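# Move yellow bench sponges into the wall bin by the door

## Task

Take each yellow sponge lying on the bench and drop it into the bin mounted on the wall beside the door so that every one sits completely inside. The task counts as failed if the low shelf is not standing upright at the end, or if the robot has toppled or is left leaning.

## Robot and tools

ROBOT. A LinearBot: a base that can drive in any direction, with a column about 1.7 m tall. A carriage slides on the column (lift_m) and holds two identical six-joint arms, each ending in a two-finger gripper. Arm bases sit roughly 0.57 m + lift_m above the floor, and some carriage parts extend about 0.15 m lower. A hand reaches up to 0.78 m from its shoulder but only about 0.38 m below its arm base. The hand is roughly 0.16 m long and 0.1 m wide (0.14 m when open). Parked arm joints 1-6: 0, 0.05, 0.05, 1.45, 0, 0; with both parked the robot is about 0.85 m wide and 0.65 m long. Cameras: carriage_camera (fixed, facing forward, tilted about 20 degrees down), left_wrist_camera and right_wrist_camera (looking out past the fingertips). All images are 672x504.

FRAMES. Base frame: origin on the floor below the base centre, x ahead, y to the left, z up, metres. left_hand and right_hand are reported in it as the midpoint between the finger pads, with quat_wxyz giving orientation (hand z runs along the fingers, fingers open along hand y). base_odometry is expressed relative to where the base started the scene, built only from wheel turns, so slipping shows as travel; heading in rad, left positive, -3.142 to 3.142.

move. One action per call. "base" holds exactly one relative command, a single number measured from where the base last reported itself: {"translate_m": d} forward/back in metres (-2 to 2, forward positive), {"strafe_m": d} sideways in metres (-2 to 2, left positive), or {"rotate_rad": d} turn in place in radians (-6.3 to 6.3, counter-clockwise/left positive). "joints" is one dictionary for both arms, keyed by joint name, each value an absolute target: lift_m 0 to 1 m; left_/right_joint1_rad -2.617 to 3.054 (yaw about vertical, 0 ahead, positive left); joint2_rad 0 to 3.141 (shoulder: 0 upper arm level backward, 1.57 vertical, 3.14 level forward); joint3_rad 0 to 3.141 (elbow, 0 folded, 3.14 straight); joint4_rad -1.57 to 1.57 (wrist pitch, positive lifts fingertips); joint5_rad -1.57 to 1.57 (wrist yaw, positive swings fingertips to the RIGHT, opposite to joint 1); joint6_rad -2.094 to 2.094 (roll about finger axis, positive clockwise seen from the forearm); left_/right_gripper_m 0 to 0.093 (pad gap in metres). Unnamed joints keep chasing their earlier target. "speeds" caps top speed for this action only: translate_m and strafe_m 0.02-0.5 m/s, rotate_rad 0.05-1.57 rad/s, lift_m 0.08-0.25 m/s (defaults are the maxima). "min_time_s" (0.1-8 s) sets a minimum duration for every arm and gripper motion in the action; it straightens arm paths. "cameras" picks images: omitted, null or ["all"] gives all, [] gives none. Unknown keys make a call invalid; out-of-range numbers get it refused, and a refusal or a stop cancels the remaining robot calls in that reply.

wait: {"seconds": 0 to 10, "cameras": ...}, commands nothing and returns state. zoom_image: {"camera": name, "region": [x0, y0, x1, y1]} in pixels, top-left origin, max 504x504, on the newest image of that camera. finished_scene: {"scene": current number, 1 to 3}; irreversible, so call only once the sponges are in and everything will stay that way.

RESULTS. "move" reads "done" or the worst status. base_status/joint_status: "done" (base wheels turned the full amount, even if slipping), "off_target" (resting short, maybe still pushing), "contact_stop" or "time_out" (target dropped, holding), "not_followed" (arm targets withheld because arms would nearly touch; free them by sending one arm its current readings with joint 1 swung away, then the other in a later call), "limit_stop_at_motor_heat". on_its_own lists uncommanded behaviour; "held at" is a target. motor_effort is percent of max with the action's peak in brackets; a lift effort that drops while lowering means a hand or load is resting on something. Joint torques include arm weight; joints 1-3 wrap at ±28 N m. Gripper on a hard object reads up to 0.005 m below its width; empty and closed reads 0.000-0.002. Grip gets firm about 0.005 m under the first-touch reading; release by commanding well above the reading. Motor temperatures per arm follow joint order, gripper last. Quiet lines are omitted.

CAUTIONS. Thinking time lets the scene run with the last command held. Hand readings drift from truth, usually reading high, especially at long reach; heavy loads sag the hand. Arms have no contact stop and keep pressing; arms stretched out heat up (MOTOR HOT at 75 °C, arm collapses at 100 °C), so park them when idle. Never let the arms strike or squeeze each other. The robot can tip when the carriage is high, arms are stretched or loaded, it pushes or pulls, or stops abruptly; only images show leaning. Never reverse under a table edge into the column. After a blocked drive, back off about 0.2 m the way you came. Avoid knocking over the low shelf, dropping sponges from height, releasing moving objects, and slamming. Loose items may get nudged by outside forces now and then.

Each tool is called after "Emit:" by a JSON object that holds its "method" and its "body", one argument or row to a line.

## Session

Emit:
{"method": "move", "body": {

}}

Scene clock: 0.00 s.
Joint torques (N m): no reading
Motor temperatures (°C): left_arm=[26 37 32 28 28 27 27] | right_arm=[24 35 38 34 28 28 29]
base_odometry: x=+0.000 y=+0.000 heading=+0.000
base_status: not commanded
joint_positions: lift_m=+0.300 left_joint1_rad=+0.003 left_joint2_rad=+0.041 left_joint3_rad=+0.031 left_joint4_rad=+1.497 left_joint5_rad=-0.037 left_joint6_rad=+0.015 left_gripper_m=+0.09396 right_joint1_rad=+0.010 right_joint2_rad=+0.034 right_joint3_rad=+0.029 right_joint4_rad=+1.447 right_joint5_rad=+0.047 right_joint6_rad=-0.005 right_gripper_m=+0.09396
joint_status: not commanded
motor_effort: lift_m=+32 drive_wheels=+3
left_hand: x=+0.2484 y=+0.3059 z=+1.3077 quat_wxyz=(+0.999, -0.018, +0.042, +0.010) (m; base frame)
right_hand: x=+0.2591 y=-0.3072 z=+1.3058 quat_wxyz=(+0.998, +0.023, +0.065, +0.001) (m; base frame)
pictures: carriage_camera, left_wrist_camera, right_wrist_camera
camera_calibration:
left_wrist_camera: T_world_to_cam=[[0.0469205, -0.997283, 0.0567875, 0.22592], [0.772325, 0.000165303, -0.635228, 0.65078], [0.633493, 0.0736637, 0.770234, -1.06413], [0, 0, 0, 1]] pos_world=[0.160904, 0.303586, 1.22019]
right_wrist_camera: T_world_to_cam=[[-0.0705512, -0.995916, -0.0563439, -0.227829], [0.728289, -0.0128301, -0.68515, 0.707527], [0.681628, -0.0893728, 0.72622, -1.02534], [0, 0, 0, 1]] pos_world=[0.167546, -0.309459, 1.21655]

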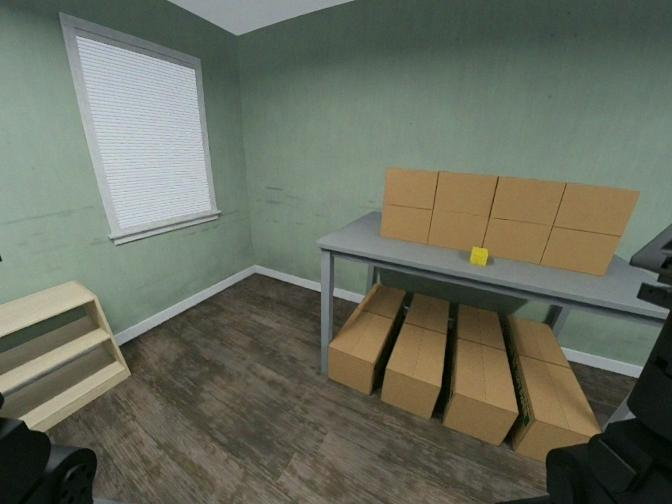

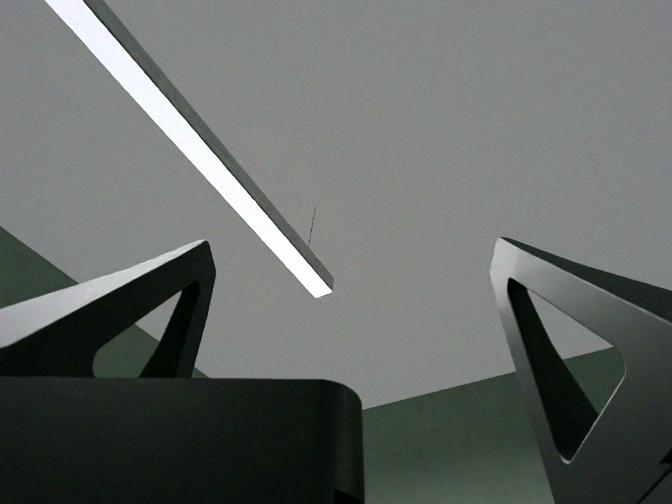

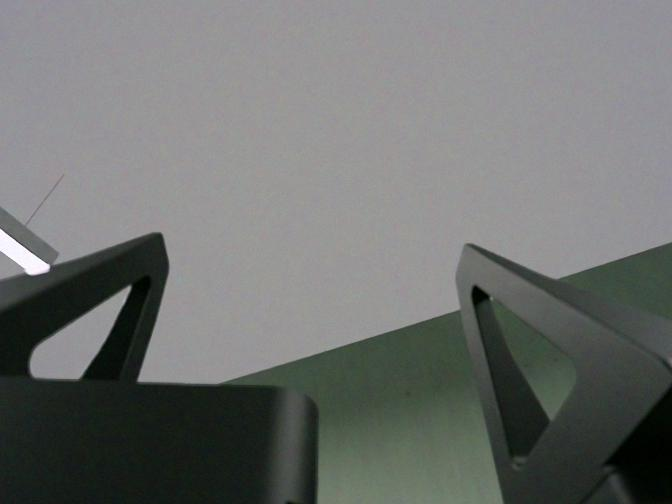

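Emit:
{"method": "move", "body": {
  "base": {"rotate_rad": -0.5},
  "joints": {"lift_m": 1.0, "left_joint1_rad": 0, "left_joint2_rad": 2.3, "left_joint3_rad": 2.7, "left_joint4_rad": -0.7, "right_joint1_rad": 0, "right_joint2_rad": 2.3, "right_joint3_rad": 2.7, "right_joint4_rad": -0.7},
  "min_time_s": 2.5,
  "cameras": []
}}

Emit:
{"method": "move", "body": {
  "base": {"translate_m": 0.4},
  "speeds": {"translate_m": 0.3}
}}

Scene clock: 22.27 s.
move: done
base_status: done
joint_status: all done
joint sent to its limit — lift_m, upper limit.
motor_effort: lift_m=+33(42) drive_wheels=+13(15)
pictures: none

Scene clock: 25.10 s.
Joint torques (N m): left_arm=[-0.34 -14.5 6.56 2.18 -0.07 -0.1] | right_arm=[-1.1 -15.12 7.46 1.93 0.05 0.06]
move: done
base_odometry: x=+0.351 y=-0.192 heading=-0.499
base_status: done
joint_positions: lift_m=+0.997 left_joint1_rad=+0.003 left_joint2_rad=+2.291 left_joint3_rad=+2.681 left_joint4_rad=-0.694 left_joint5_rad=-0.038 left_joint6_rad=+0.015 left_gripper_m=+0.09396 right_joint1_rad=+0.008 right_joint2_rad=+2.296 right_joint3_rad=+2.686 right_joint4_rad=-0.698 right_joint5_rad=+0.048 right_joint6_rad=-0.005 right_gripper_m=+0.09396
motor_effort: lift_m=+33(33) drive_wheels=+1(19)
left_hand: x=+0.8583 y=+0.3077 z=+1.9654 quat_wxyz=(+0.592, -0.006, +0.806, +0.020) (m; base frame)
right_hand: x=+0.8591 y=-0.3025 z=+1.9634 quat_wxyz=(+0.590, +0.009, +0.807, -0.018) (m; base frame)
pictures: carriage_camera, left_wrist_camera, right_wrist_camera
camera_calibration:
carriage_camera: T_world_to_cam=[[-0.0304006, -0.99913, 0.0285537, -0.0479011], [-0.377475, -0.0149754, -0.925899, 1.90026], [0.925521, -0.0389262, -0.376692, 0.620711], [0, 0, 0, 1]]
left_wrist_camera: T_world_to_cam=[[0.0491749, -0.997231, -0.05579, 0.381009], [-0.788123, -0.00442929, -0.615501, 1.89952], [0.61355, 0.0742366, -0.786159, 1.11858], [0, 0, 0, 1]]
right_wrist_camera: T_world_to_cam=[[-0.0336003, -0.99538, 0.0899477, -0.462566], [-0.803683, -0.0265895, -0.594463, 1.85505], [0.594108, -0.0922636, -0.799076, 1.15755], [0, 0, 0, 1]]

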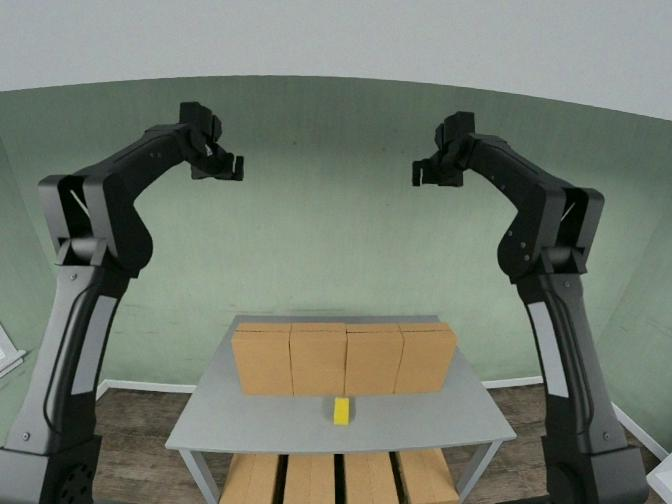

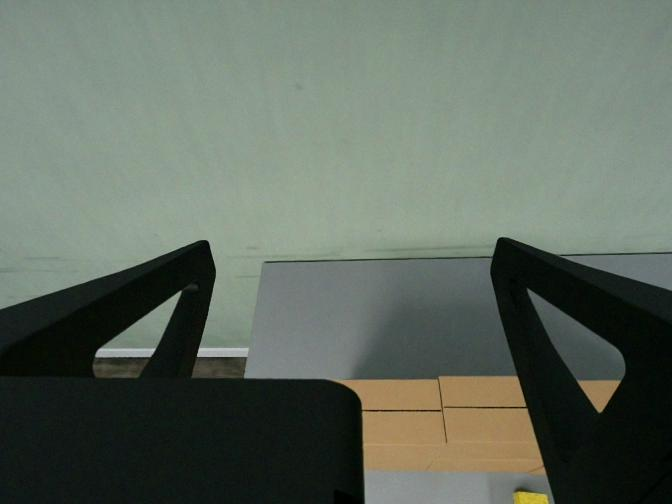

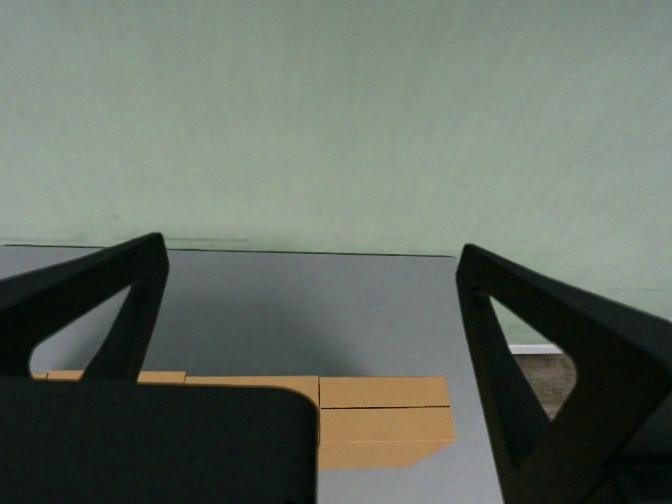

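Emit:
{"method": "move", "body": {
  "base": {"translate_m": 0.26},
  "speeds": {"translate_m": 0.3}
}}

Scene clock: 34.83 s.
Joint torques (N m): left_arm=[-0.38 -14.93 6.54 2.19 -0.07 -0.08] | right_arm=[-1.07 -15.61 7.46 1.93 0.04 0.07]
Motor temperatures (°C): left_arm=[26 46 35 31 28 27 27] | right_arm=[24 40 41 36 28 28 29]
move: done
base_odometry: x=+0.579 y=-0.316 heading=-0.499
base_status: done
joint_positions: lift_m=+0.997 left_joint1_rad=+0.003 left_joint2_rad=+2.295 left_joint3_rad=+2.681 left_joint4_rad=-0.695 left_joint5_rad=-0.038 left_joint6_rad=+0.015 left_gripper_m=+0.09396 right_joint1_rad=+0.008 right_joint2_rad=+2.300 right_joint3_rad=+2.686 right_joint4_rad=-0.698 right_joint5_rad=+0.048 right_joint6_rad=-0.005 right_gripper_m=+0.09396
motor_effort: lift_m=+33(33) drive_wheels=+3(14)
left_hand: x=+0.8593 y=+0.3077 z=+1.9628 quat_wxyz=(+0.590, -0.006, +0.807, +0.020) (m; base frame)
right_hand: x=+0.8602 y=-0.3025 z=+1.9607 quat_wxyz=(+0.588, +0.009, +0.808, -0.018) (m; base frame)
pictures: carriage_camera, left_wrist_camera, right_wrist_camera
camera_calibration:
carriage_camera: T_world_to_cam=[[-0.0304006, -0.99913, 0.0285537, -0.0479011], [-0.377475, -0.0149754, -0.925899, 1.90026], [0.925521, -0.0389262, -0.376692, 0.620711], [0, 0, 0, 1]]
left_wrist_camera: T_world_to_cam=[[0.0488976, -0.997232, -0.05602, 0.381509], [-0.791166, -0.0044374, -0.611585, 1.8936], [0.609644, 0.0742262, -0.789193, 1.12526], [0, 0, 0, 1]]
right_wrist_camera: T_world_to_cam=[[-0.0331881, -0.995376, 0.0901379, -0.463006], [-0.806396, -0.0266117, -0.590777, 1.84946], [0.590444, -0.0922936, -0.801784, 1.16321], [0, 0, 0, 1]]

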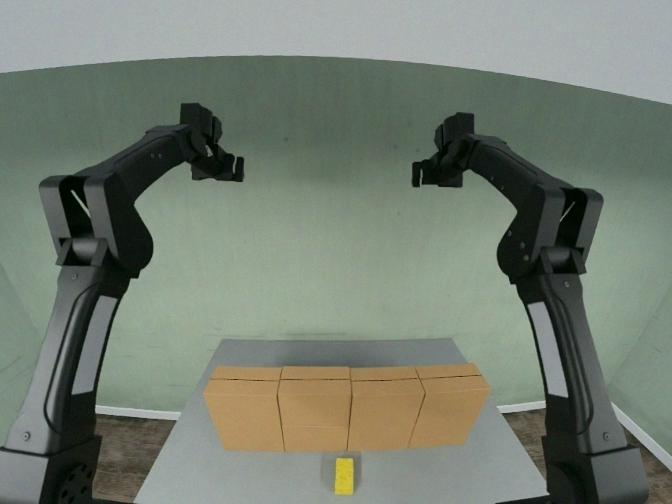

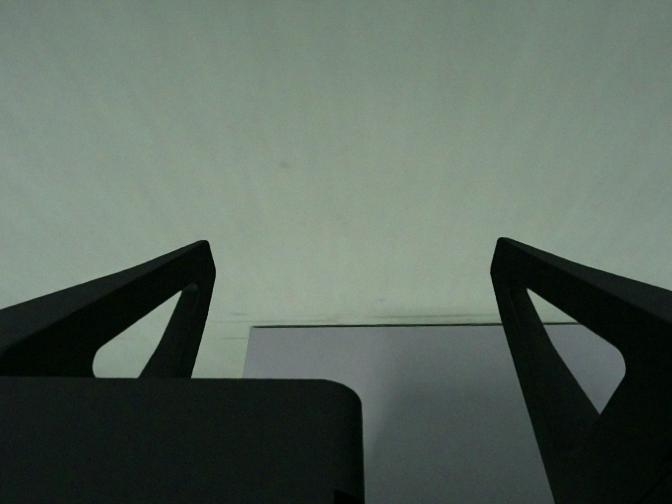

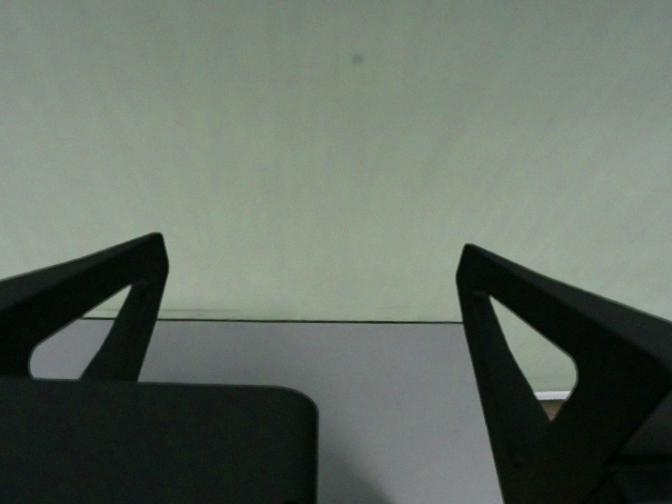

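Emit:
{"method": "move", "body": {
  "joints": {"left_joint4_rad": -1.2, "right_joint4_rad": -1.2, "left_joint1_rad": 0.15, "right_joint1_rad": -0.1},
  "cameras": ["left_wrist_camera", "right_wrist_camera"]
}}

Scene clock: 40.43 s.
Joint torques (N m): left_arm=[-0.05 -14.6 6.23 1.7 -0.07 -0.09] | right_arm=[-0.66 -15.1 7.16 1.49 0.06 0.07]
move: done
base_odometry: x=+0.579 y=-0.316 heading=-0.499
joint_positions: lift_m=+0.997 left_joint1_rad=+0.149 left_joint2_rad=+2.295 left_joint3_rad=+2.681 left_joint4_rad=-1.188 left_joint5_rad=-0.038 left_joint6_rad=+0.015 left_gripper_m=+0.09396 right_joint1_rad=-0.097 right_joint2_rad=+2.300 right_joint3_rad=+2.686 right_joint4_rad=-1.190 right_joint5_rad=+0.048 right_joint6_rad=-0.005 right_gripper_m=+0.09396
joint_status: all done
motor_effort: lift_m=+33(33) drive_wheels=+3(3)
left_hand: x=+0.7888 y=+0.3905 z=+1.8608 quat_wxyz=(+0.372, -0.069, +0.924, +0.048) (m; base frame)
right_hand: x=+0.7933 y=-0.3627 z=+1.8592 quat_wxyz=(+0.372, +0.051, +0.926, -0.041) (m; base frame)
pictures: left_wrist_camera, right_wrist_camera
camera_calibration:
left_wrist_camera: T_world_to_cam=[[0.162135, -0.984174, -0.0715091, 0.396225], [-0.975172, -0.148731, -0.164072, 1.14457], [0.15084, 0.0963355, -0.983853, 1.79711], [0, 0, 0, 1]]
right_wrist_camera: T_world_to_cam=[[-0.0899638, -0.991015, 0.0989719, -0.485877], [-0.987314, 0.0756882, -0.139579, 1.07566], [0.130834, -0.110273, -0.985252, 1.81497], [0, 0, 0, 1]]

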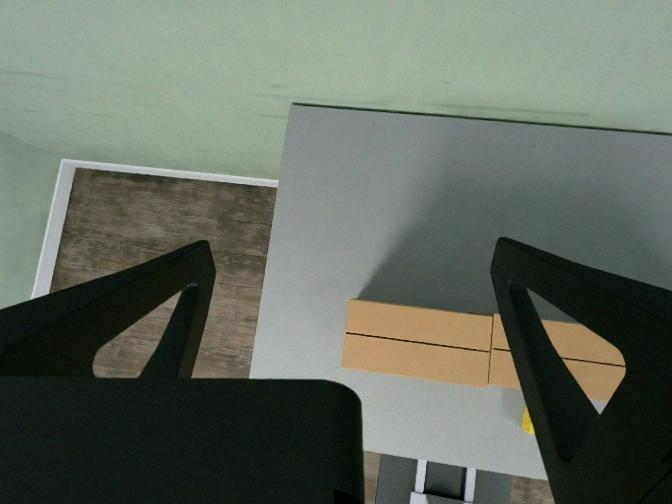

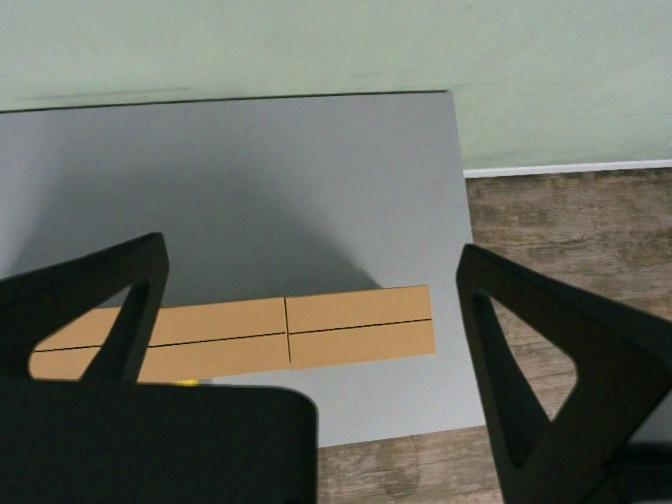

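Emit:
{"method": "move", "body": {
  "joints": {"left_joint1_rad": 0.35, "right_joint1_rad": 0.25},
  "cameras": ["left_wrist_camera", "right_wrist_camera", "carriage_camera"]
}}

Scene clock: 50.33 s.
Joint torques (N m): left_arm=[-0.36 -14.52 6.28 1.73 -0.05 -0.09] | right_arm=[-0.65 -15.13 7.15 1.5 0.09 0.07]
Motor temperatures (°C): left_arm=[26 50 36 32 28 27 27] | right_arm=[24 47 41 36 28 28 29]
move: done
base_odometry: x=+0.579 y=-0.316 heading=-0.499
joint_positions: lift_m=+0.997 left_joint1_rad=+0.353 left_joint2_rad=+2.295 left_joint3_rad=+2.681 left_joint4_rad=-1.191 left_joint5_rad=-0.041 left_joint6_rad=+0.015 left_gripper_m=+0.09396 right_joint1_rad=+0.253 right_joint2_rad=+2.300 right_joint3_rad=+2.686 right_joint4_rad=-1.193 right_joint5_rad=+0.043 right_joint6_rad=-0.005 right_gripper_m=+0.09397
joint_status: all done
motor_effort: lift_m=+33(33) drive_wheels=+4(4)
left_hand: x=+0.7580 y=+0.5028 z=+1.8603 quat_wxyz=(+0.364, -0.163, +0.913, +0.087) (m; base frame)
right_hand: x=+0.7799 y=-0.1639 z=+1.8587 quat_wxyz=(+0.372, -0.111, +0.921, +0.026) (m; base frame)
pictures: carriage_camera, left_wrist_camera, right_wrist_camera
camera_calibration:
carriage_camera: T_world_to_cam=[[-0.0304006, -0.99913, 0.0285537, -0.0479011], [-0.377475, -0.0149754, -0.925899, 1.90026], [0.925521, -0.0389262, -0.376692, 0.620711], [0, 0, 0, 1]]
left_wrist_camera: T_world_to_cam=[[0.359469, -0.930282, -0.0731979, 0.338226], [-0.9248, -0.344677, -0.161066, 1.18595], [0.124607, 0.125592, -0.984225, 1.79629], [0, 0, 0, 1]]
right_wrist_camera: T_world_to_cam=[[0.258283, -0.961294, 0.0959347, -0.551063], [-0.953192, -0.26974, -0.136622, 0.958619], [0.157211, -0.0561571, -0.985967, 1.82774], [0, 0, 0, 1]]

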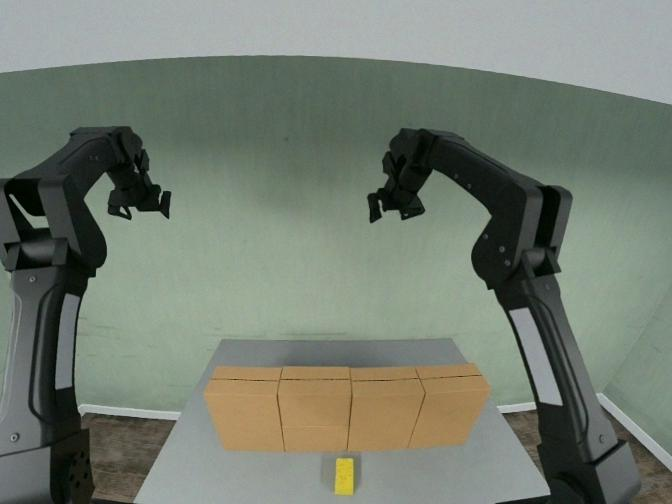

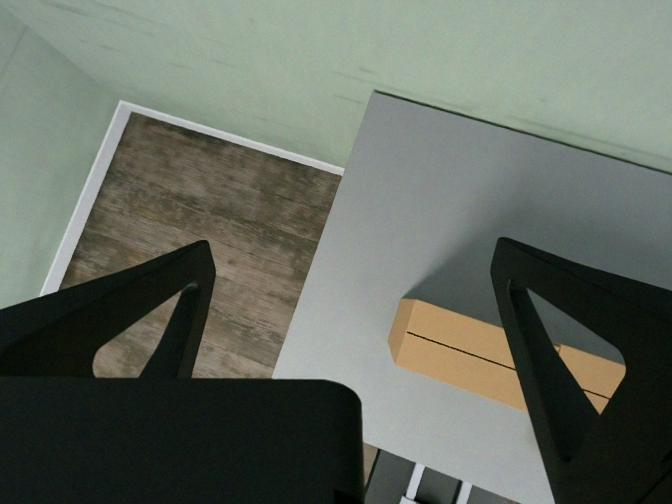

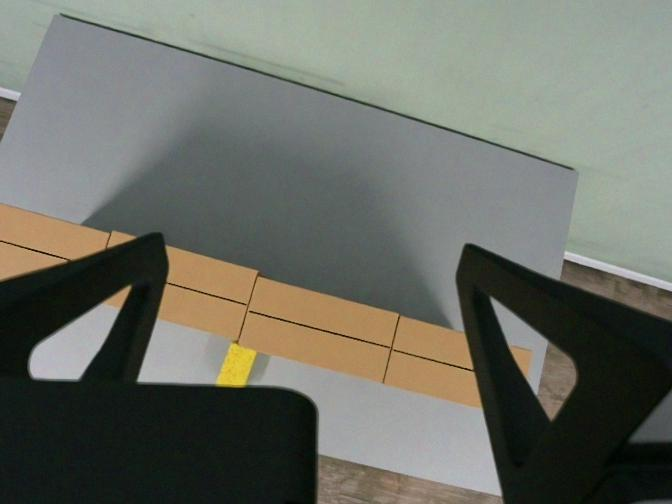

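Emit:
{"method": "move", "body": {
  "base": {"translate_m": -0.09},
  "joints": {"lift_m": 0.6, "left_joint1_rad": 0, "left_joint2_rad": 0.05, "left_joint3_rad": 0.05, "left_joint4_rad": 1.45, "right_joint1_rad": -0.145, "right_joint2_rad": 1.75, "right_joint3_rad": 1.75, "right_joint4_rad": -1.0, "right_joint5_rad": 0, "right_joint6_rad": 0, "right_gripper_m": 0.093},
  "min_time_s": 2,
  "cameras": []
}}

Emit:
{"method": "move", "body": {
  "base": {"strafe_m": 0.3},
  "joints": {"lift_m": 0.4},
  "speeds": {"strafe_m": 0.3},
  "cameras": ["carriage_camera", "right_wrist_camera"]
}}

Scene clock: 90.30 s.
Motor temperatures (°C): left_arm=[26 54 37 33 28 27 27] | right_arm=[24 57 42 37 28 28 29]
move: done
base_status: done
joint_status: all done
motor_effort: lift_m=+30(33) drive_wheels=+0(9)
pictures: none

Scene clock: 92.77 s.
Joint torques (N m): left_arm=[-0.53 4.46 3.64 -0.11 -0.04 -0.07] | right_arm=[-0.83 -12.75 7.01 1.36 -0.02 0.11]
move: done
base_odometry: x=+0.644 y=-0.010 heading=-0.499
base_status: done
joint_positions: lift_m=+0.400 left_joint1_rad=+0.005 left_joint2_rad=+0.053 left_joint3_rad=+0.059 left_joint4_rad=+1.443 left_joint5_rad=-0.040 left_joint6_rad=+0.015 left_gripper_m=+0.09396 right_joint1_rad=-0.140 right_joint2_rad=+1.770 right_joint3_rad=+1.746 right_joint4_rad=-1.008 right_joint5_rad=+0.008 right_joint6_rad=-0.005 right_gripper_m=+0.09310
joint_status: all done
motor_effort: lift_m=+30(31) drive_wheels=+0(15)
left_hand: x=+0.2570 y=+0.3065 z=+1.4138 quat_wxyz=(+0.998, -0.020, +0.061, +0.011) (m; base frame)
right_hand: x=+0.6662 y=-0.3628 z=+1.1964 quat_wxyz=(+0.265, +0.066, +0.962, -0.023) (m; base frame)
pictures: carriage_camera, right_wrist_camera
camera_calibration:
carriage_camera: T_world_to_cam=[[-0.0304006, -0.99913, 0.0285537, -0.0308473], [-0.377475, -0.0149754, -0.925899, 1.34726], [0.925521, -0.0389262, -0.376692, 0.39573], [0, 0, 0, 1]]
right_wrist_camera: T_world_to_cam=[[-0.0906634, -0.994023, 0.0608083, -0.386686], [-0.991715, 0.0956952, 0.0856955, 0.598412], [-0.0910024, -0.0525351, -0.994464, 1.35826], [0, 0, 0, 1]]

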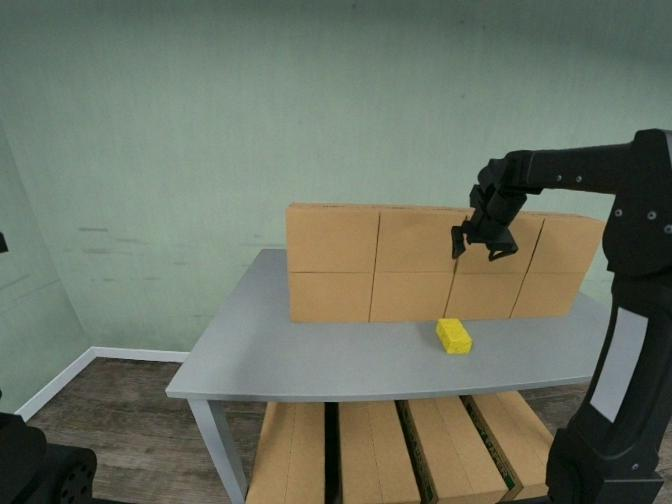

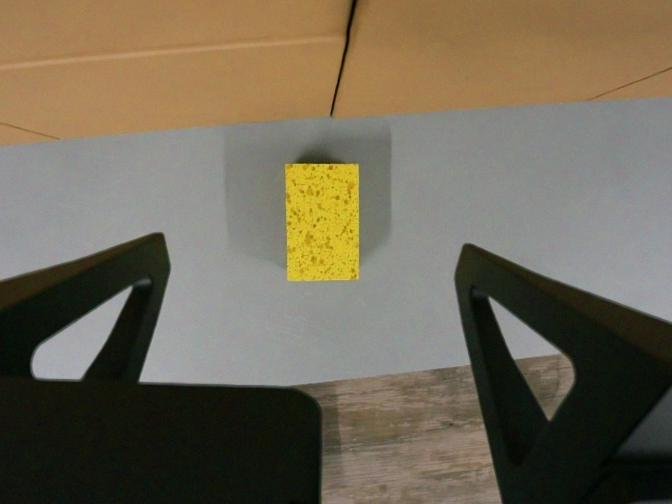

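Emit:
{"method": "move", "body": {
  "joints": {"lift_m": 0.2, "right_joint1_rad": -0.165},
  "cameras": ["right_wrist_camera"]
}}

Scene clock: 105.83 s.
Joint torques (N m): left_arm=[-0.54 4.52 3.67 -0.12 -0.03 -0.08] | right_arm=[-0.79 -12.51 7.1 1.34 -0.03 0.11]
Motor temperatures (°C): left_arm=[26 49 36 30 28 27 27] | right_arm=[24 53 44 37 28 28 29]
move: done
base_odometry: x=+0.644 y=-0.010 heading=-0.499
joint_positions: lift_m=+0.200 left_joint1_rad=+0.005 left_joint2_rad=+0.053 left_joint3_rad=+0.058 left_joint4_rad=+1.444 left_joint5_rad=-0.040 left_joint6_rad=+0.015 left_gripper_m=+0.09396 right_joint1_rad=-0.160 right_joint2_rad=+1.768 right_joint3_rad=+1.745 right_joint4_rad=-1.005 right_joint5_rad=+0.008 right_joint6_rad=-0.005 right_gripper_m=+0.09310
joint_status: all done
motor_effort: lift_m=+30(33) drive_wheels=+0(1)
left_hand: x=+0.2566 y=+0.3065 z=+1.2137 quat_wxyz=(+0.998, -0.020, +0.061, +0.011) (m; base frame)
right_hand: x=+0.6650 y=-0.3717 z=+0.9972 quat_wxyz=(+0.267, +0.076, +0.960, -0.026) (m; base frame)
pictures: right_wrist_camera
camera_calibration:
right_wrist_camera: T_world_to_cam=[[-0.110947, -0.991954, 0.0609754, -0.369453], [-0.989862, 0.115771, 0.0822776, 0.624778], [-0.0886748, -0.0512287, -0.994742, 1.15882], [0, 0, 0, 1]]

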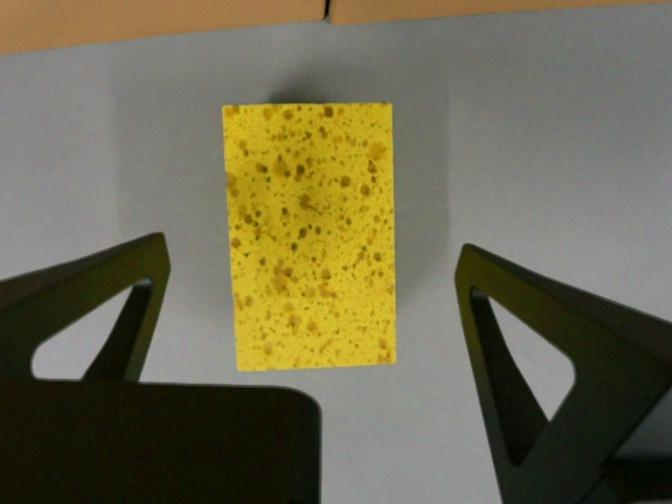

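Emit:
{"method": "move", "body": {
  "joints": {"lift_m": 0.135},
  "speeds": {"lift_m": 0.12},
  "cameras": []
}}

Emit:
{"method": "move", "body": {
  "joints": {"right_gripper_m": 0.05},
  "min_time_s": 1.2,
  "cameras": ["right_wrist_camera"]
}}

Scene clock: 111.57 s.
move: done
joint_status: all done
motor_effort: lift_m=+30(31) drive_wheels=+0(1)
pictures: none

Scene clock: 113.07 s.
Joint torques (N m): left_arm=[-0.51 4.57 3.62 -0.14 -0.04 -0.09] | right_arm=[-0.81 -12.37 7.13 1.34 -0.02 0.11]
move: off_target
base_odometry: x=+0.644 y=-0.010 heading=-0.499
joint_positions: lift_m=+0.135 left_joint1_rad=+0.005 left_joint2_rad=+0.053 left_joint3_rad=+0.058 left_joint4_rad=+1.445 left_joint5_rad=-0.040 left_joint6_rad=+0.015 left_gripper_m=+0.09396 right_joint1_rad=-0.160 right_joint2_rad=+1.767 right_joint3_rad=+1.745 right_joint4_rad=-1.005 right_joint5_rad=+0.008 right_joint6_rad=-0.005 right_gripper_m=+0.05911
joint_status: right_gripper_m off_target (ended at +0.05913, target +0.05000)
motor_effort: lift_m=+30(30) drive_wheels=+0(1)
left_hand: x=+0.2563 y=+0.3065 z=+1.1487 quat_wxyz=(+0.998, -0.020, +0.060, +0.011) (m; base frame)
right_hand: x=+0.6651 y=-0.3717 z=+0.9327 quat_wxyz=(+0.268, +0.076, +0.960, -0.026) (m; base frame)
pictures: right_wrist_camera
camera_calibration:
right_wrist_camera: T_world_to_cam=[[-0.111062, -0.991935, 0.0610678, -0.365527], [-0.990015, 0.115796, 0.0803784, 0.632008], [-0.0868015, -0.0515311, -0.994892, 1.09346], [0, 0, 0, 1]]

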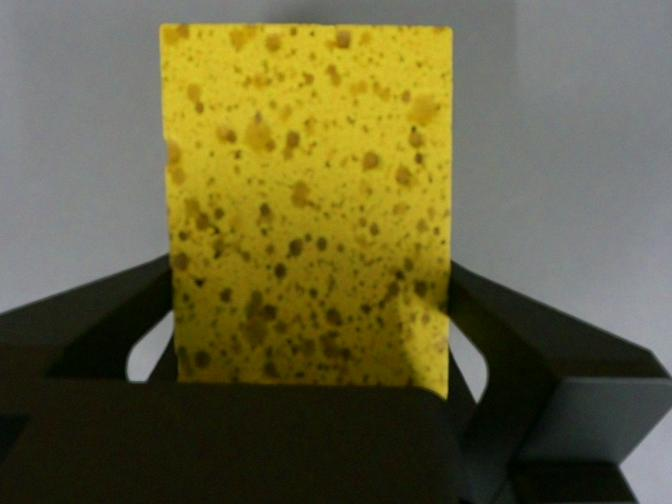

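Emit:
{"method": "move", "body": {
  "joints": {"lift_m": 0.45},
  "cameras": ["right_wrist_camera"]
}}

Emit:
{"method": "move", "body": {
  "base": {"translate_m": -0.5},
  "joints": {"right_joint1_rad": 0, "right_joint2_rad": 1.0, "right_joint3_rad": 1.0, "right_joint4_rad": -0.3},
  "min_time_s": 2,
  "cameras": []
}}

Emit:
{"method": "move", "body": {
  "base": {"rotate_rad": 3.141},
  "cameras": ["carriage_camera"]
}}

Scene clock: 136.03 s.
Motor temperatures (°C): left_arm=[26 44 36 29 28 26 27] | right_arm=[24 55 44 38 28 28 30]
move: done
joint_status: all done
motor_effort: lift_m=+33(41) drive_wheels=-1(1)
pictures: right_wrist_camera
camera_calibration:
right_wrist_camera: T_world_to_cam=[[-0.110993, -0.991947, 0.0610124, -0.384695], [-0.989924, 0.115781, 0.081518, 0.604845], [-0.0879255, -0.0513497, -0.994803, 1.40704], [0, 0, 0, 1]]

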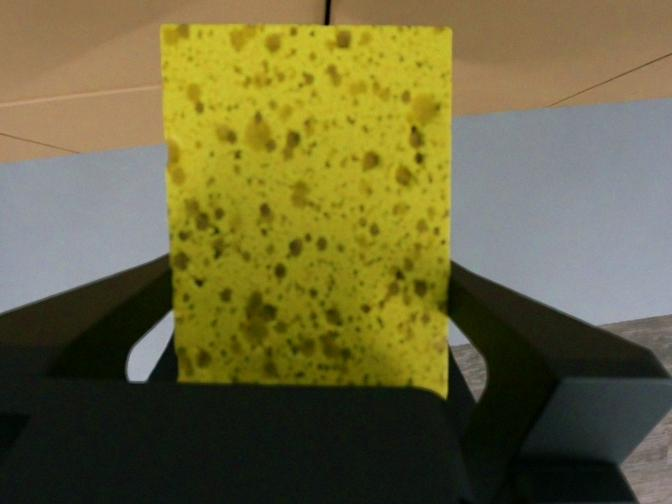

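Scene clock: 139.13 s.
move: done
base_status: done
joint_status: all done
motor_effort: lift_m=+33(33) drive_wheels=+0(15)
pictures: none

Scene clock: 143.40 s.
Joint torques (N m): left_arm=[-0.58 4.64 3.6 -0.17 -0.03 -0.07] | right_arm=[0.23 -4.23 6.93 2.15 -0.02 0.11]
move: done
base_odometry: x=+0.205 y=+0.230 heading=+2.641
base_status: done
joint_positions: lift_m=+0.450 left_joint1_rad=+0.005 left_joint2_rad=+0.052 left_joint3_rad=+0.058 left_joint4_rad=+1.447 left_joint5_rad=-0.040 left_joint6_rad=+0.015 left_gripper_m=+0.09398 right_joint1_rad=-0.006 right_joint2_rad=+1.010 right_joint3_rad=+1.004 right_joint4_rad=-0.319 right_joint5_rad=+0.007 right_joint6_rad=-0.005 right_gripper_m=+0.05892
motor_effort: lift_m=+33(33) drive_wheels=+7(18)
left_hand: x=+0.2558 y=+0.3065 z=+1.4635 quat_wxyz=(+0.998, -0.020, +0.059, +0.011) (m; base frame)
right_hand: x=+0.5838 y=-0.3029 z=+1.3476 quat_wxyz=(+0.583, +0.002, +0.812, -0.006) (m; base frame)
pictures: carriage_camera
camera_calibration:
carriage_camera: T_world_to_cam=[[-0.0304006, -0.99913, 0.0285537, -0.0322677], [-0.377475, -0.0149754, -0.925899, 1.39333], [0.925521, -0.0389262, -0.376692, 0.41447], [0, 0, 0, 1]]

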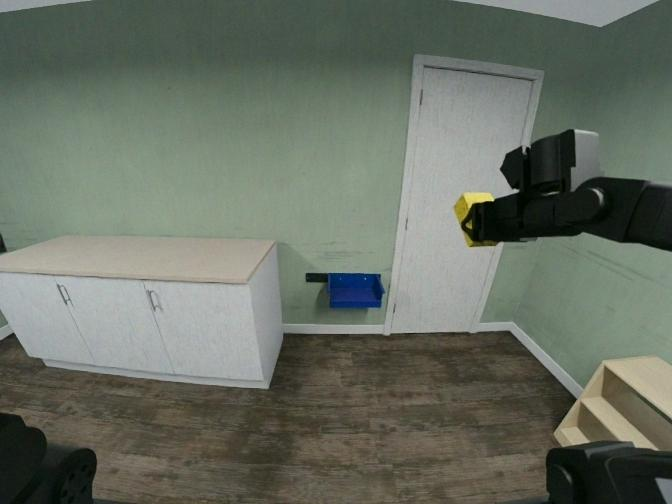

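Emit:
{"method": "move", "body": {
  "base": {"translate_m": 0.8},
  "joints": {"lift_m": 0.35},
  "cameras": []
}}

Emit:
{"method": "move", "body": {
  "base": {"strafe_m": 0.06},
  "joints": {"right_joint1_rad": 0, "right_joint2_rad": 2.5, "right_joint3_rad": 2.1, "right_joint4_rad": -0.8},
  "min_time_s": 2.5,
  "cameras": ["carriage_camera", "right_wrist_camera"]
}}

Scene clock: 163.90 s.
Motor temperatures (°C): left_arm=[26 42 35 29 27 26 27] | right_arm=[24 46 44 41 28 28 30]
move: done
base_status: done
joint_status: all done
motor_effort: lift_m=+30(31) drive_wheels=-3(22)
pictures: none

Scene clock: 166.70 s.
Joint torques (N m): left_arm=[-0.51 4.72 3.71 -0.19 -0.03 -0.07] | right_arm=[0.06 -16.62 8.7 0.89 -0.01 0.11]
move: done
base_odometry: x=-0.526 y=+0.560 heading=+2.642
base_status: done
joint_positions: lift_m=+0.350 left_joint1_rad=+0.004 left_joint2_rad=+0.051 left_joint3_rad=+0.058 left_joint4_rad=+1.448 left_joint5_rad=-0.040 left_joint6_rad=+0.015 left_gripper_m=+0.09398 right_joint1_rad=-0.004 right_joint2_rad=+2.494 right_joint3_rad=+2.074 right_joint4_rad=-0.791 right_joint5_rad=+0.006 right_joint6_rad=-0.005 right_gripper_m=+0.05892
joint_status: all done
motor_effort: lift_m=+30(30) drive_wheels=+4(13)
left_hand: x=+0.2552 y=+0.3064 z=+1.3638 quat_wxyz=(+0.998, -0.020, +0.058, +0.011) (m; base frame)
right_hand: x=+0.7913 y=-0.3028 z=+0.9283 quat_wxyz=(+0.179, +0.000, +0.984, -0.004) (m; base frame)
pictures: carriage_camera, right_wrist_camera
camera_calibration:
carriage_camera: T_world_to_cam=[[-0.0304006, -0.99913, 0.0285537, -0.0294194], [-0.377475, -0.0149754, -0.925899, 1.30097], [0.925521, -0.0389262, -0.376692, 0.376894], [0, 0, 0, 1]]
right_wrist_camera: T_world_to_cam=[[0.0553486, -0.997229, 0.049714, -0.405647], [-0.964282, -0.0404702, 0.261768, 0.513258], [-0.259031, -0.0624268, -0.963849, 1.20779], [0, 0, 0, 1]]

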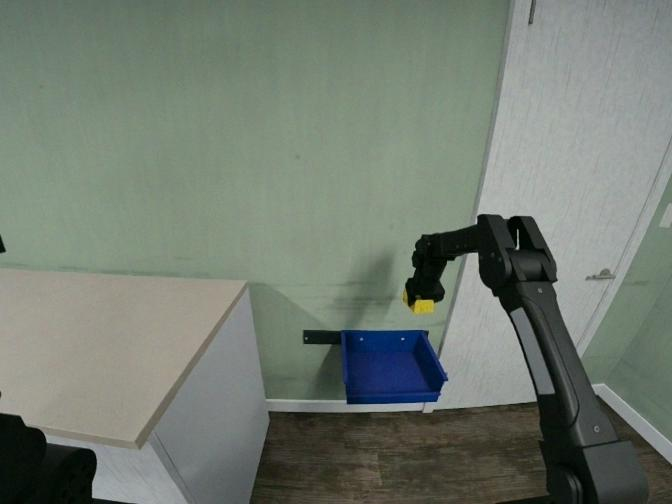

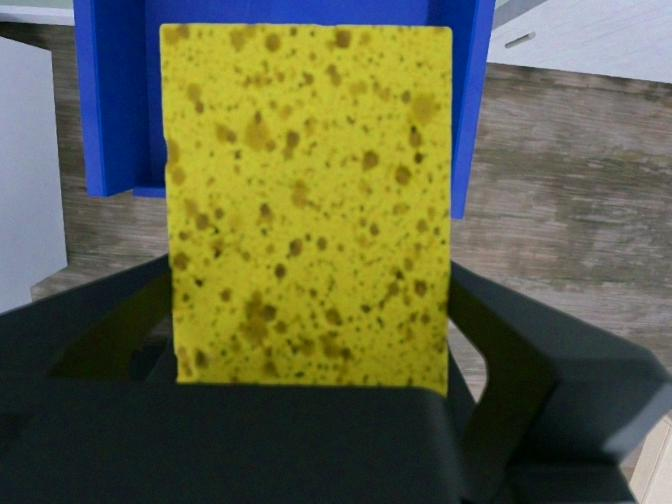

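Emit:
{"method": "move", "body": {
  "base": {"translate_m": 0.11},
  "speeds": {"translate_m": 0.25},
  "cameras": []
}}

Emit:
{"method": "move", "body": {
  "base": {"strafe_m": 0.07},
  "joints": {"lift_m": 0.1},
  "cameras": ["carriage_camera", "right_wrist_camera"]
}}

Scene clock: 174.10 s.
Joint torques (N m): left_arm=[-0.4 4.53 3.78 -0.16 -0.04 -0.1] | right_arm=[-0.24 -17.69 7.97 0.96 -0.01 0.11]
move: contact_stop
base_odometry: x=-0.618 y=+0.610 heading=+2.644
base_status: translate_m contact_stop (by the wheels' count: +0.104 of +0.110)
joint_positions: lift_m=+0.350 left_joint1_rad=+0.003 left_joint2_rad=+0.053 left_joint3_rad=+0.057 left_joint4_rad=+1.447 left_joint5_rad=-0.040 left_joint6_rad=+0.015 left_gripper_m=+0.09398 right_joint1_rad=-0.001 right_joint2_rad=+2.504 right_joint3_rad=+2.083 right_joint4_rad=-0.800 right_joint5_rad=+0.006 right_joint6_rad=-0.005 right_gripper_m=+0.05892
motor_effort: lift_m=+31(38) drive_wheels=+27(104)
left_hand: x=+0.2566 y=+0.3064 z=+1.3632 quat_wxyz=(+0.998, -0.019, +0.060, +0.010) (m; base frame)
right_hand: x=+0.7904 y=-0.3008 z=+0.9250 quat_wxyz=(+0.174, -0.002, +0.985, -0.003) (m; base frame)
pictures: none

not run: a stop came earlier in this reply.

Emit:
{"method": "move", "body": {
  "base": {"translate_m": -0.05},
  "joints": {"right_joint1_rad": 0.13},
  "cameras": ["carriage_camera", "right_wrist_camera"]
}}

Scene clock: 182.37 s.
Joint torques (N m): left_arm=[-0.4 4.59 3.74 -0.2 -0.03 -0.09] | right_arm=[-0.8 -17.69 7.97 0.96 0.04 0.11]
Motor temperatures (°C): left_arm=[26 41 35 28 27 26 27] | right_arm=[24 51 46 39 28 28 30]
move: done
base_odometry: x=-0.574 y=+0.586 heading=+2.643
base_status: done
joint_positions: lift_m=+0.350 left_joint1_rad=+0.003 left_joint2_rad=+0.053 left_joint3_rad=+0.057 left_joint4_rad=+1.452 left_joint5_rad=-0.040 left_joint6_rad=+0.015 left_gripper_m=+0.09398 right_joint1_rad=+0.134 right_joint2_rad=+2.505 right_joint3_rad=+2.083 right_joint4_rad=-0.800 right_joint5_rad=+0.001 right_joint6_rad=-0.005 right_gripper_m=+0.05891
joint_status: all done
motor_effort: lift_m=+29(30) drive_wheels=-4(16)
left_hand: x=+0.2553 y=+0.3064 z=+1.3635 quat_wxyz=(+0.998, -0.019, +0.058, +0.010) (m; base frame)
right_hand: x=+0.7852 y=-0.2241 z=+0.9248 quat_wxyz=(+0.173, -0.069, +0.982, +0.011) (m; base frame)
pictures: carriage_camera, right_wrist_camera
camera_calibration:
carriage_camera: T_world_to_cam=[[-0.0304006, -0.99913, 0.0285537, -0.0294203], [-0.377475, -0.0149754, -0.925899, 1.30099], [0.925521, -0.0389262, -0.376692, 0.376906], [0, 0, 0, 1]]
right_wrist_camera: T_world_to_cam=[[0.194588, -0.979864, 0.0447416, -0.427485], [-0.946004, -0.175418, 0.272588, 0.456853], [-0.259251, -0.0953682, -0.96109, 1.19798], [0, 0, 0, 1]]

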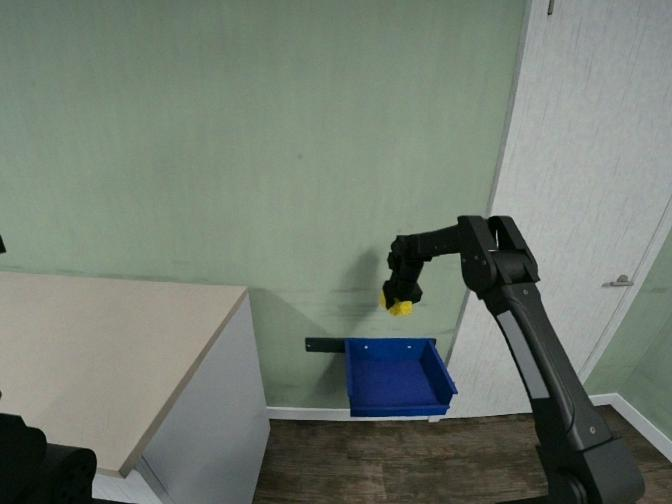

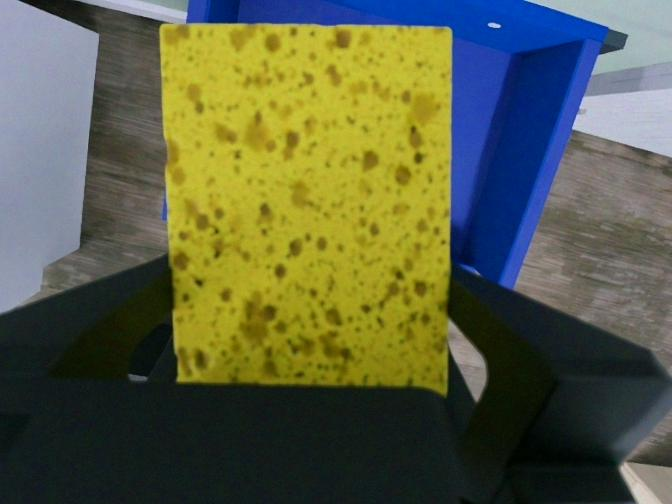

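Emit:
{"method": "move", "body": {
  "joints": {"right_joint1_rad": 0.09, "lift_m": 0.1},
  "cameras": ["carriage_camera", "right_wrist_camera"]
}}

Emit:
{"method": "zoom_image", "body": {
  "camera": "carriage_camera",
  "region": [300, 200, 500, 400]
}}

Scene clock: 193.80 s.
Joint torques (N m): left_arm=[-0.34 4.62 3.79 -0.22 -0.04 -0.09] | right_arm=[-0.13 -18.13 7.68 0.98 0.04 0.11]
move: done
base_odometry: x=-0.574 y=+0.586 heading=+2.643
joint_positions: lift_m=+0.100 left_joint1_rad=+0.003 left_joint2_rad=+0.052 left_joint3_rad=+0.057 left_joint4_rad=+1.452 left_joint5_rad=-0.040 left_joint6_rad=+0.015 left_gripper_m=+0.09398 right_joint1_rad=+0.088 right_joint2_rad=+2.509 right_joint3_rad=+2.085 right_joint4_rad=-0.803 right_joint5_rad=+0.001 right_joint6_rad=-0.005 right_gripper_m=+0.05891
joint_status: all done
motor_effort: lift_m=+30(33) drive_wheels=-4(4)
left_hand: x=+0.2550 y=+0.3064 z=+1.1134 quat_wxyz=(+0.998, -0.020, +0.057, +0.010) (m; base frame)
right_hand: x=+0.7877 y=-0.2502 z=+0.6730 quat_wxyz=(+0.171, -0.046, +0.984, +0.006) (m; base frame)
pictures: carriage_camera, right_wrist_camera
camera_calibration:
carriage_camera: T_world_to_cam=[[-0.0304006, -0.99913, 0.0285537, -0.0222809], [-0.377475, -0.0149754, -0.925899, 1.06949], [0.925521, -0.0389262, -0.376692, 0.28272], [0, 0, 0, 1]]
right_wrist_camera: T_world_to_cam=[[0.148978, -0.987839, 0.0444832, -0.408211], [-0.951993, -0.131115, 0.276618, 0.53643], [-0.267422, -0.0835577, -0.95995, 0.962741], [0, 0, 0, 1]]

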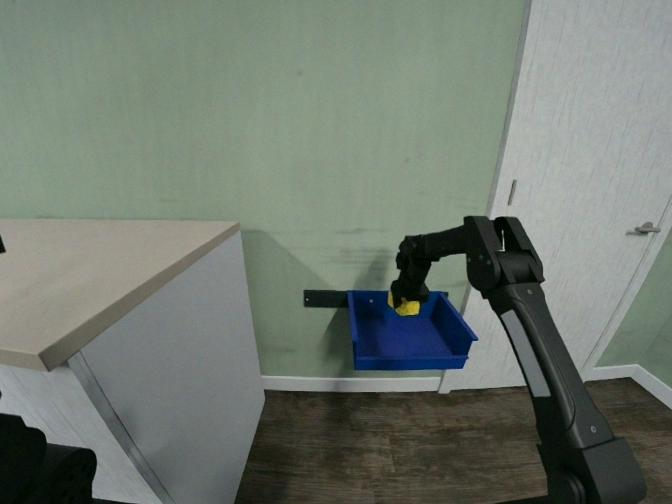

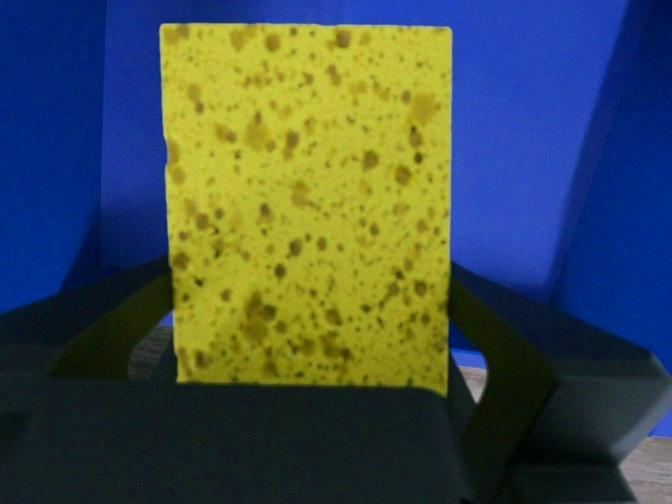

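Scaled by 2.520 from the camera's 672x504 image, which has a finer 960x720 frame.

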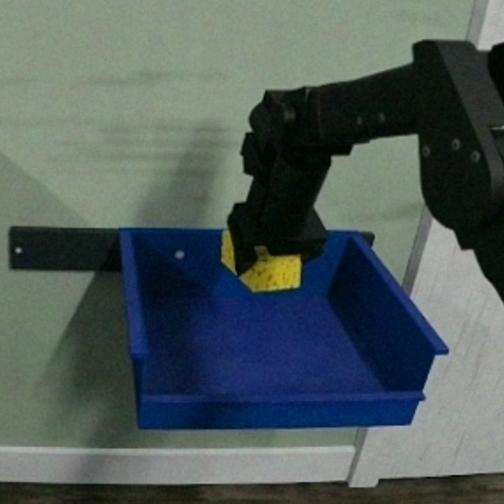

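Emit:
{"method": "move", "body": {
  "joints": {"right_joint2_rad": 2.7, "right_joint3_rad": 2.29, "lift_m": 0.0},
  "min_time_s": 1.2,
  "speeds": {"lift_m": 0.1},
  "cameras": ["carriage_camera", "right_wrist_camera"]
}}

Scene clock: 202.50 s.
Joint torques (N m): left_arm=[-0.38 4.64 3.77 -0.22 -0.05 -0.08] | right_arm=[-0.13 -18.41 8.5 0.95 0.04 0.11]
Motor temperatures (°C): left_arm=[26 40 35 28 27 26 27] | right_arm=[24 56 46 38 28 28 31]
move: done
base_odometry: x=-0.574 y=+0.586 heading=+2.643
joint_positions: lift_m=+0.000 left_joint1_rad=+0.003 left_joint2_rad=+0.052 left_joint3_rad=+0.057 left_joint4_rad=+1.452 left_joint5_rad=-0.040 left_joint6_rad=+0.015 left_gripper_m=+0.09398 right_joint1_rad=+0.088 right_joint2_rad=+2.701 right_joint3_rad=+2.265 right_joint4_rad=-0.802 right_joint5_rad=+0.001 right_joint6_rad=-0.005 right_gripper_m=+0.05891
joint_status: all done
motor_effort: lift_m=+30(33) drive_wheels=-4(4)
left_hand: x=+0.2551 y=+0.3064 z=+1.0134 quat_wxyz=(+0.998, -0.020, +0.057, +0.010) (m; base frame)
right_hand: x=+0.8103 y=-0.2482 z=+0.5256 quat_wxyz=(+0.166, -0.046, +0.985, +0.006) (m; base frame)
pictures: carriage_camera, right_wrist_camera
camera_calibration:
carriage_camera: T_world_to_cam=[[-0.0304006, -0.99913, 0.0285537, -0.0194247], [-0.377475, -0.0149754, -0.925899, 0.97687], [0.925521, -0.0389262, -0.376692, 0.24504], [0, 0, 0, 1]]
right_wrist_camera: T_world_to_cam=[[0.149481, -0.987795, 0.0437745, -0.403076], [-0.948777, -0.130832, 0.287584, 0.590622], [-0.278347, -0.0845207, -0.956754, 0.834408], [0, 0, 0, 1]]

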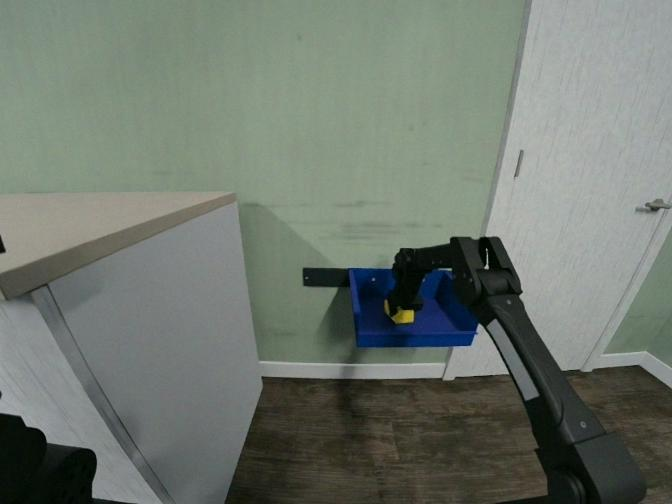

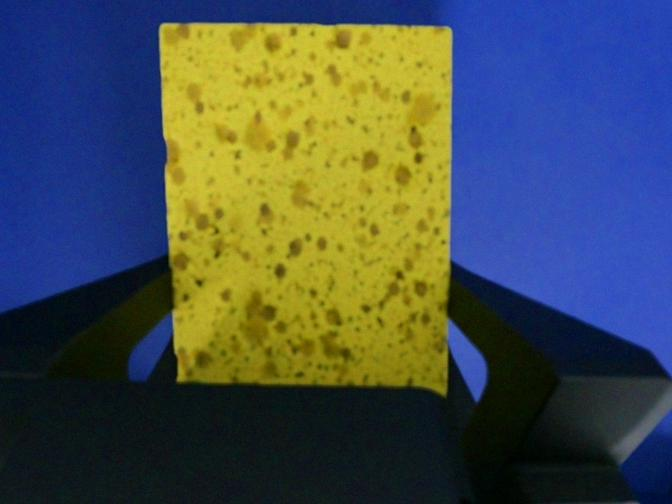

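Emit:
{"method": "move", "body": {
  "joints": {"right_gripper_m": 0.092},
  "min_time_s": 1.2,
  "cameras": []
}}

Emit:
{"method": "move", "body": {
  "joints": {"lift_m": 0.35},
  "cameras": ["carriage_camera", "right_wrist_camera"]
}}

Scene clock: 208.60 s.
move: done
joint_status: all done
motor_effort: lift_m=+30(30) drive_wheels=-4(4)
pictures: none

Scene clock: 210.53 s.
Joint torques (N m): left_arm=[-0.36 4.64 3.73 -0.22 -0.03 -0.08] | right_arm=[-0.14 -19.29 7.65 0.96 0.03 0.11]
move: done
base_odometry: x=-0.574 y=+0.586 heading=+2.643
joint_positions: lift_m=+0.350 left_joint1_rad=+0.003 left_joint2_rad=+0.052 left_joint3_rad=+0.057 left_joint4_rad=+1.452 left_joint5_rad=-0.040 left_joint6_rad=+0.015 left_gripper_m=+0.09398 right_joint1_rad=+0.088 right_joint2_rad=+2.709 right_joint3_rad=+2.276 right_joint4_rad=-0.802 right_joint5_rad=+0.001 right_joint6_rad=-0.005 right_gripper_m=+0.09192
joint_status: all done
motor_effort: lift_m=+33(42) drive_wheels=-4(4)
left_hand: x=+0.2551 y=+0.3064 z=+1.3632 quat_wxyz=(+0.998, -0.020, +0.057, +0.010) (m; base frame)
right_hand: x=+0.8119 y=-0.2481 z=+0.8742 quat_wxyz=(+0.167, -0.046, +0.985, +0.006) (m; base frame)
pictures: carriage_camera, right_wrist_camera
camera_calibration:
carriage_camera: T_world_to_cam=[[-0.0304006, -0.99913, 0.0285537, -0.0294129], [-0.377475, -0.0149754, -0.925899, 1.30075], [0.925521, -0.0389262, -0.376692, 0.376808], [0, 0, 0, 1]]
right_wrist_camera: T_world_to_cam=[[0.149364, -0.987805, 0.0439404, -0.418491], [-0.949539, -0.130899, 0.285029, 0.494808], [-0.275801, -0.0842963, -0.957511, 1.16704], [0, 0, 0, 1]]

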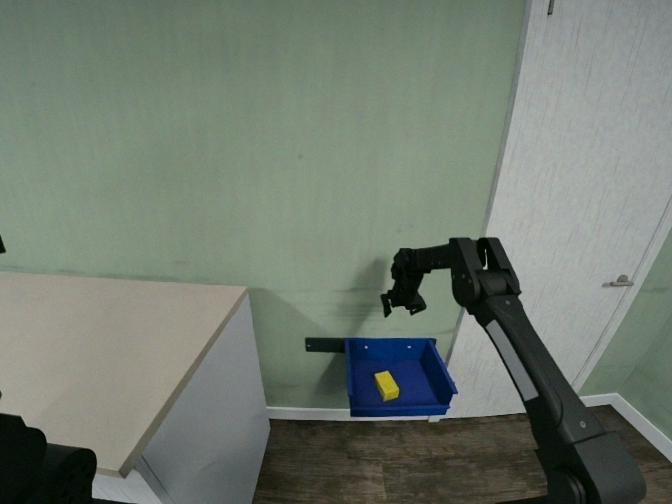

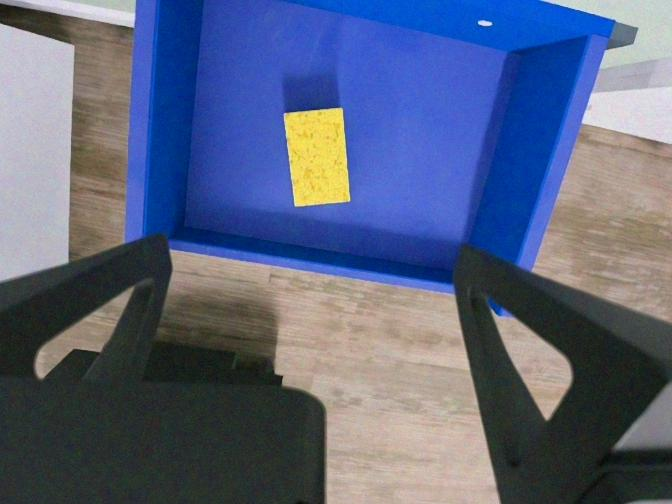

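Emit:
{"method": "finished_scene", "body": {
  "scene": 2
}}

The scene is finished: the task was done.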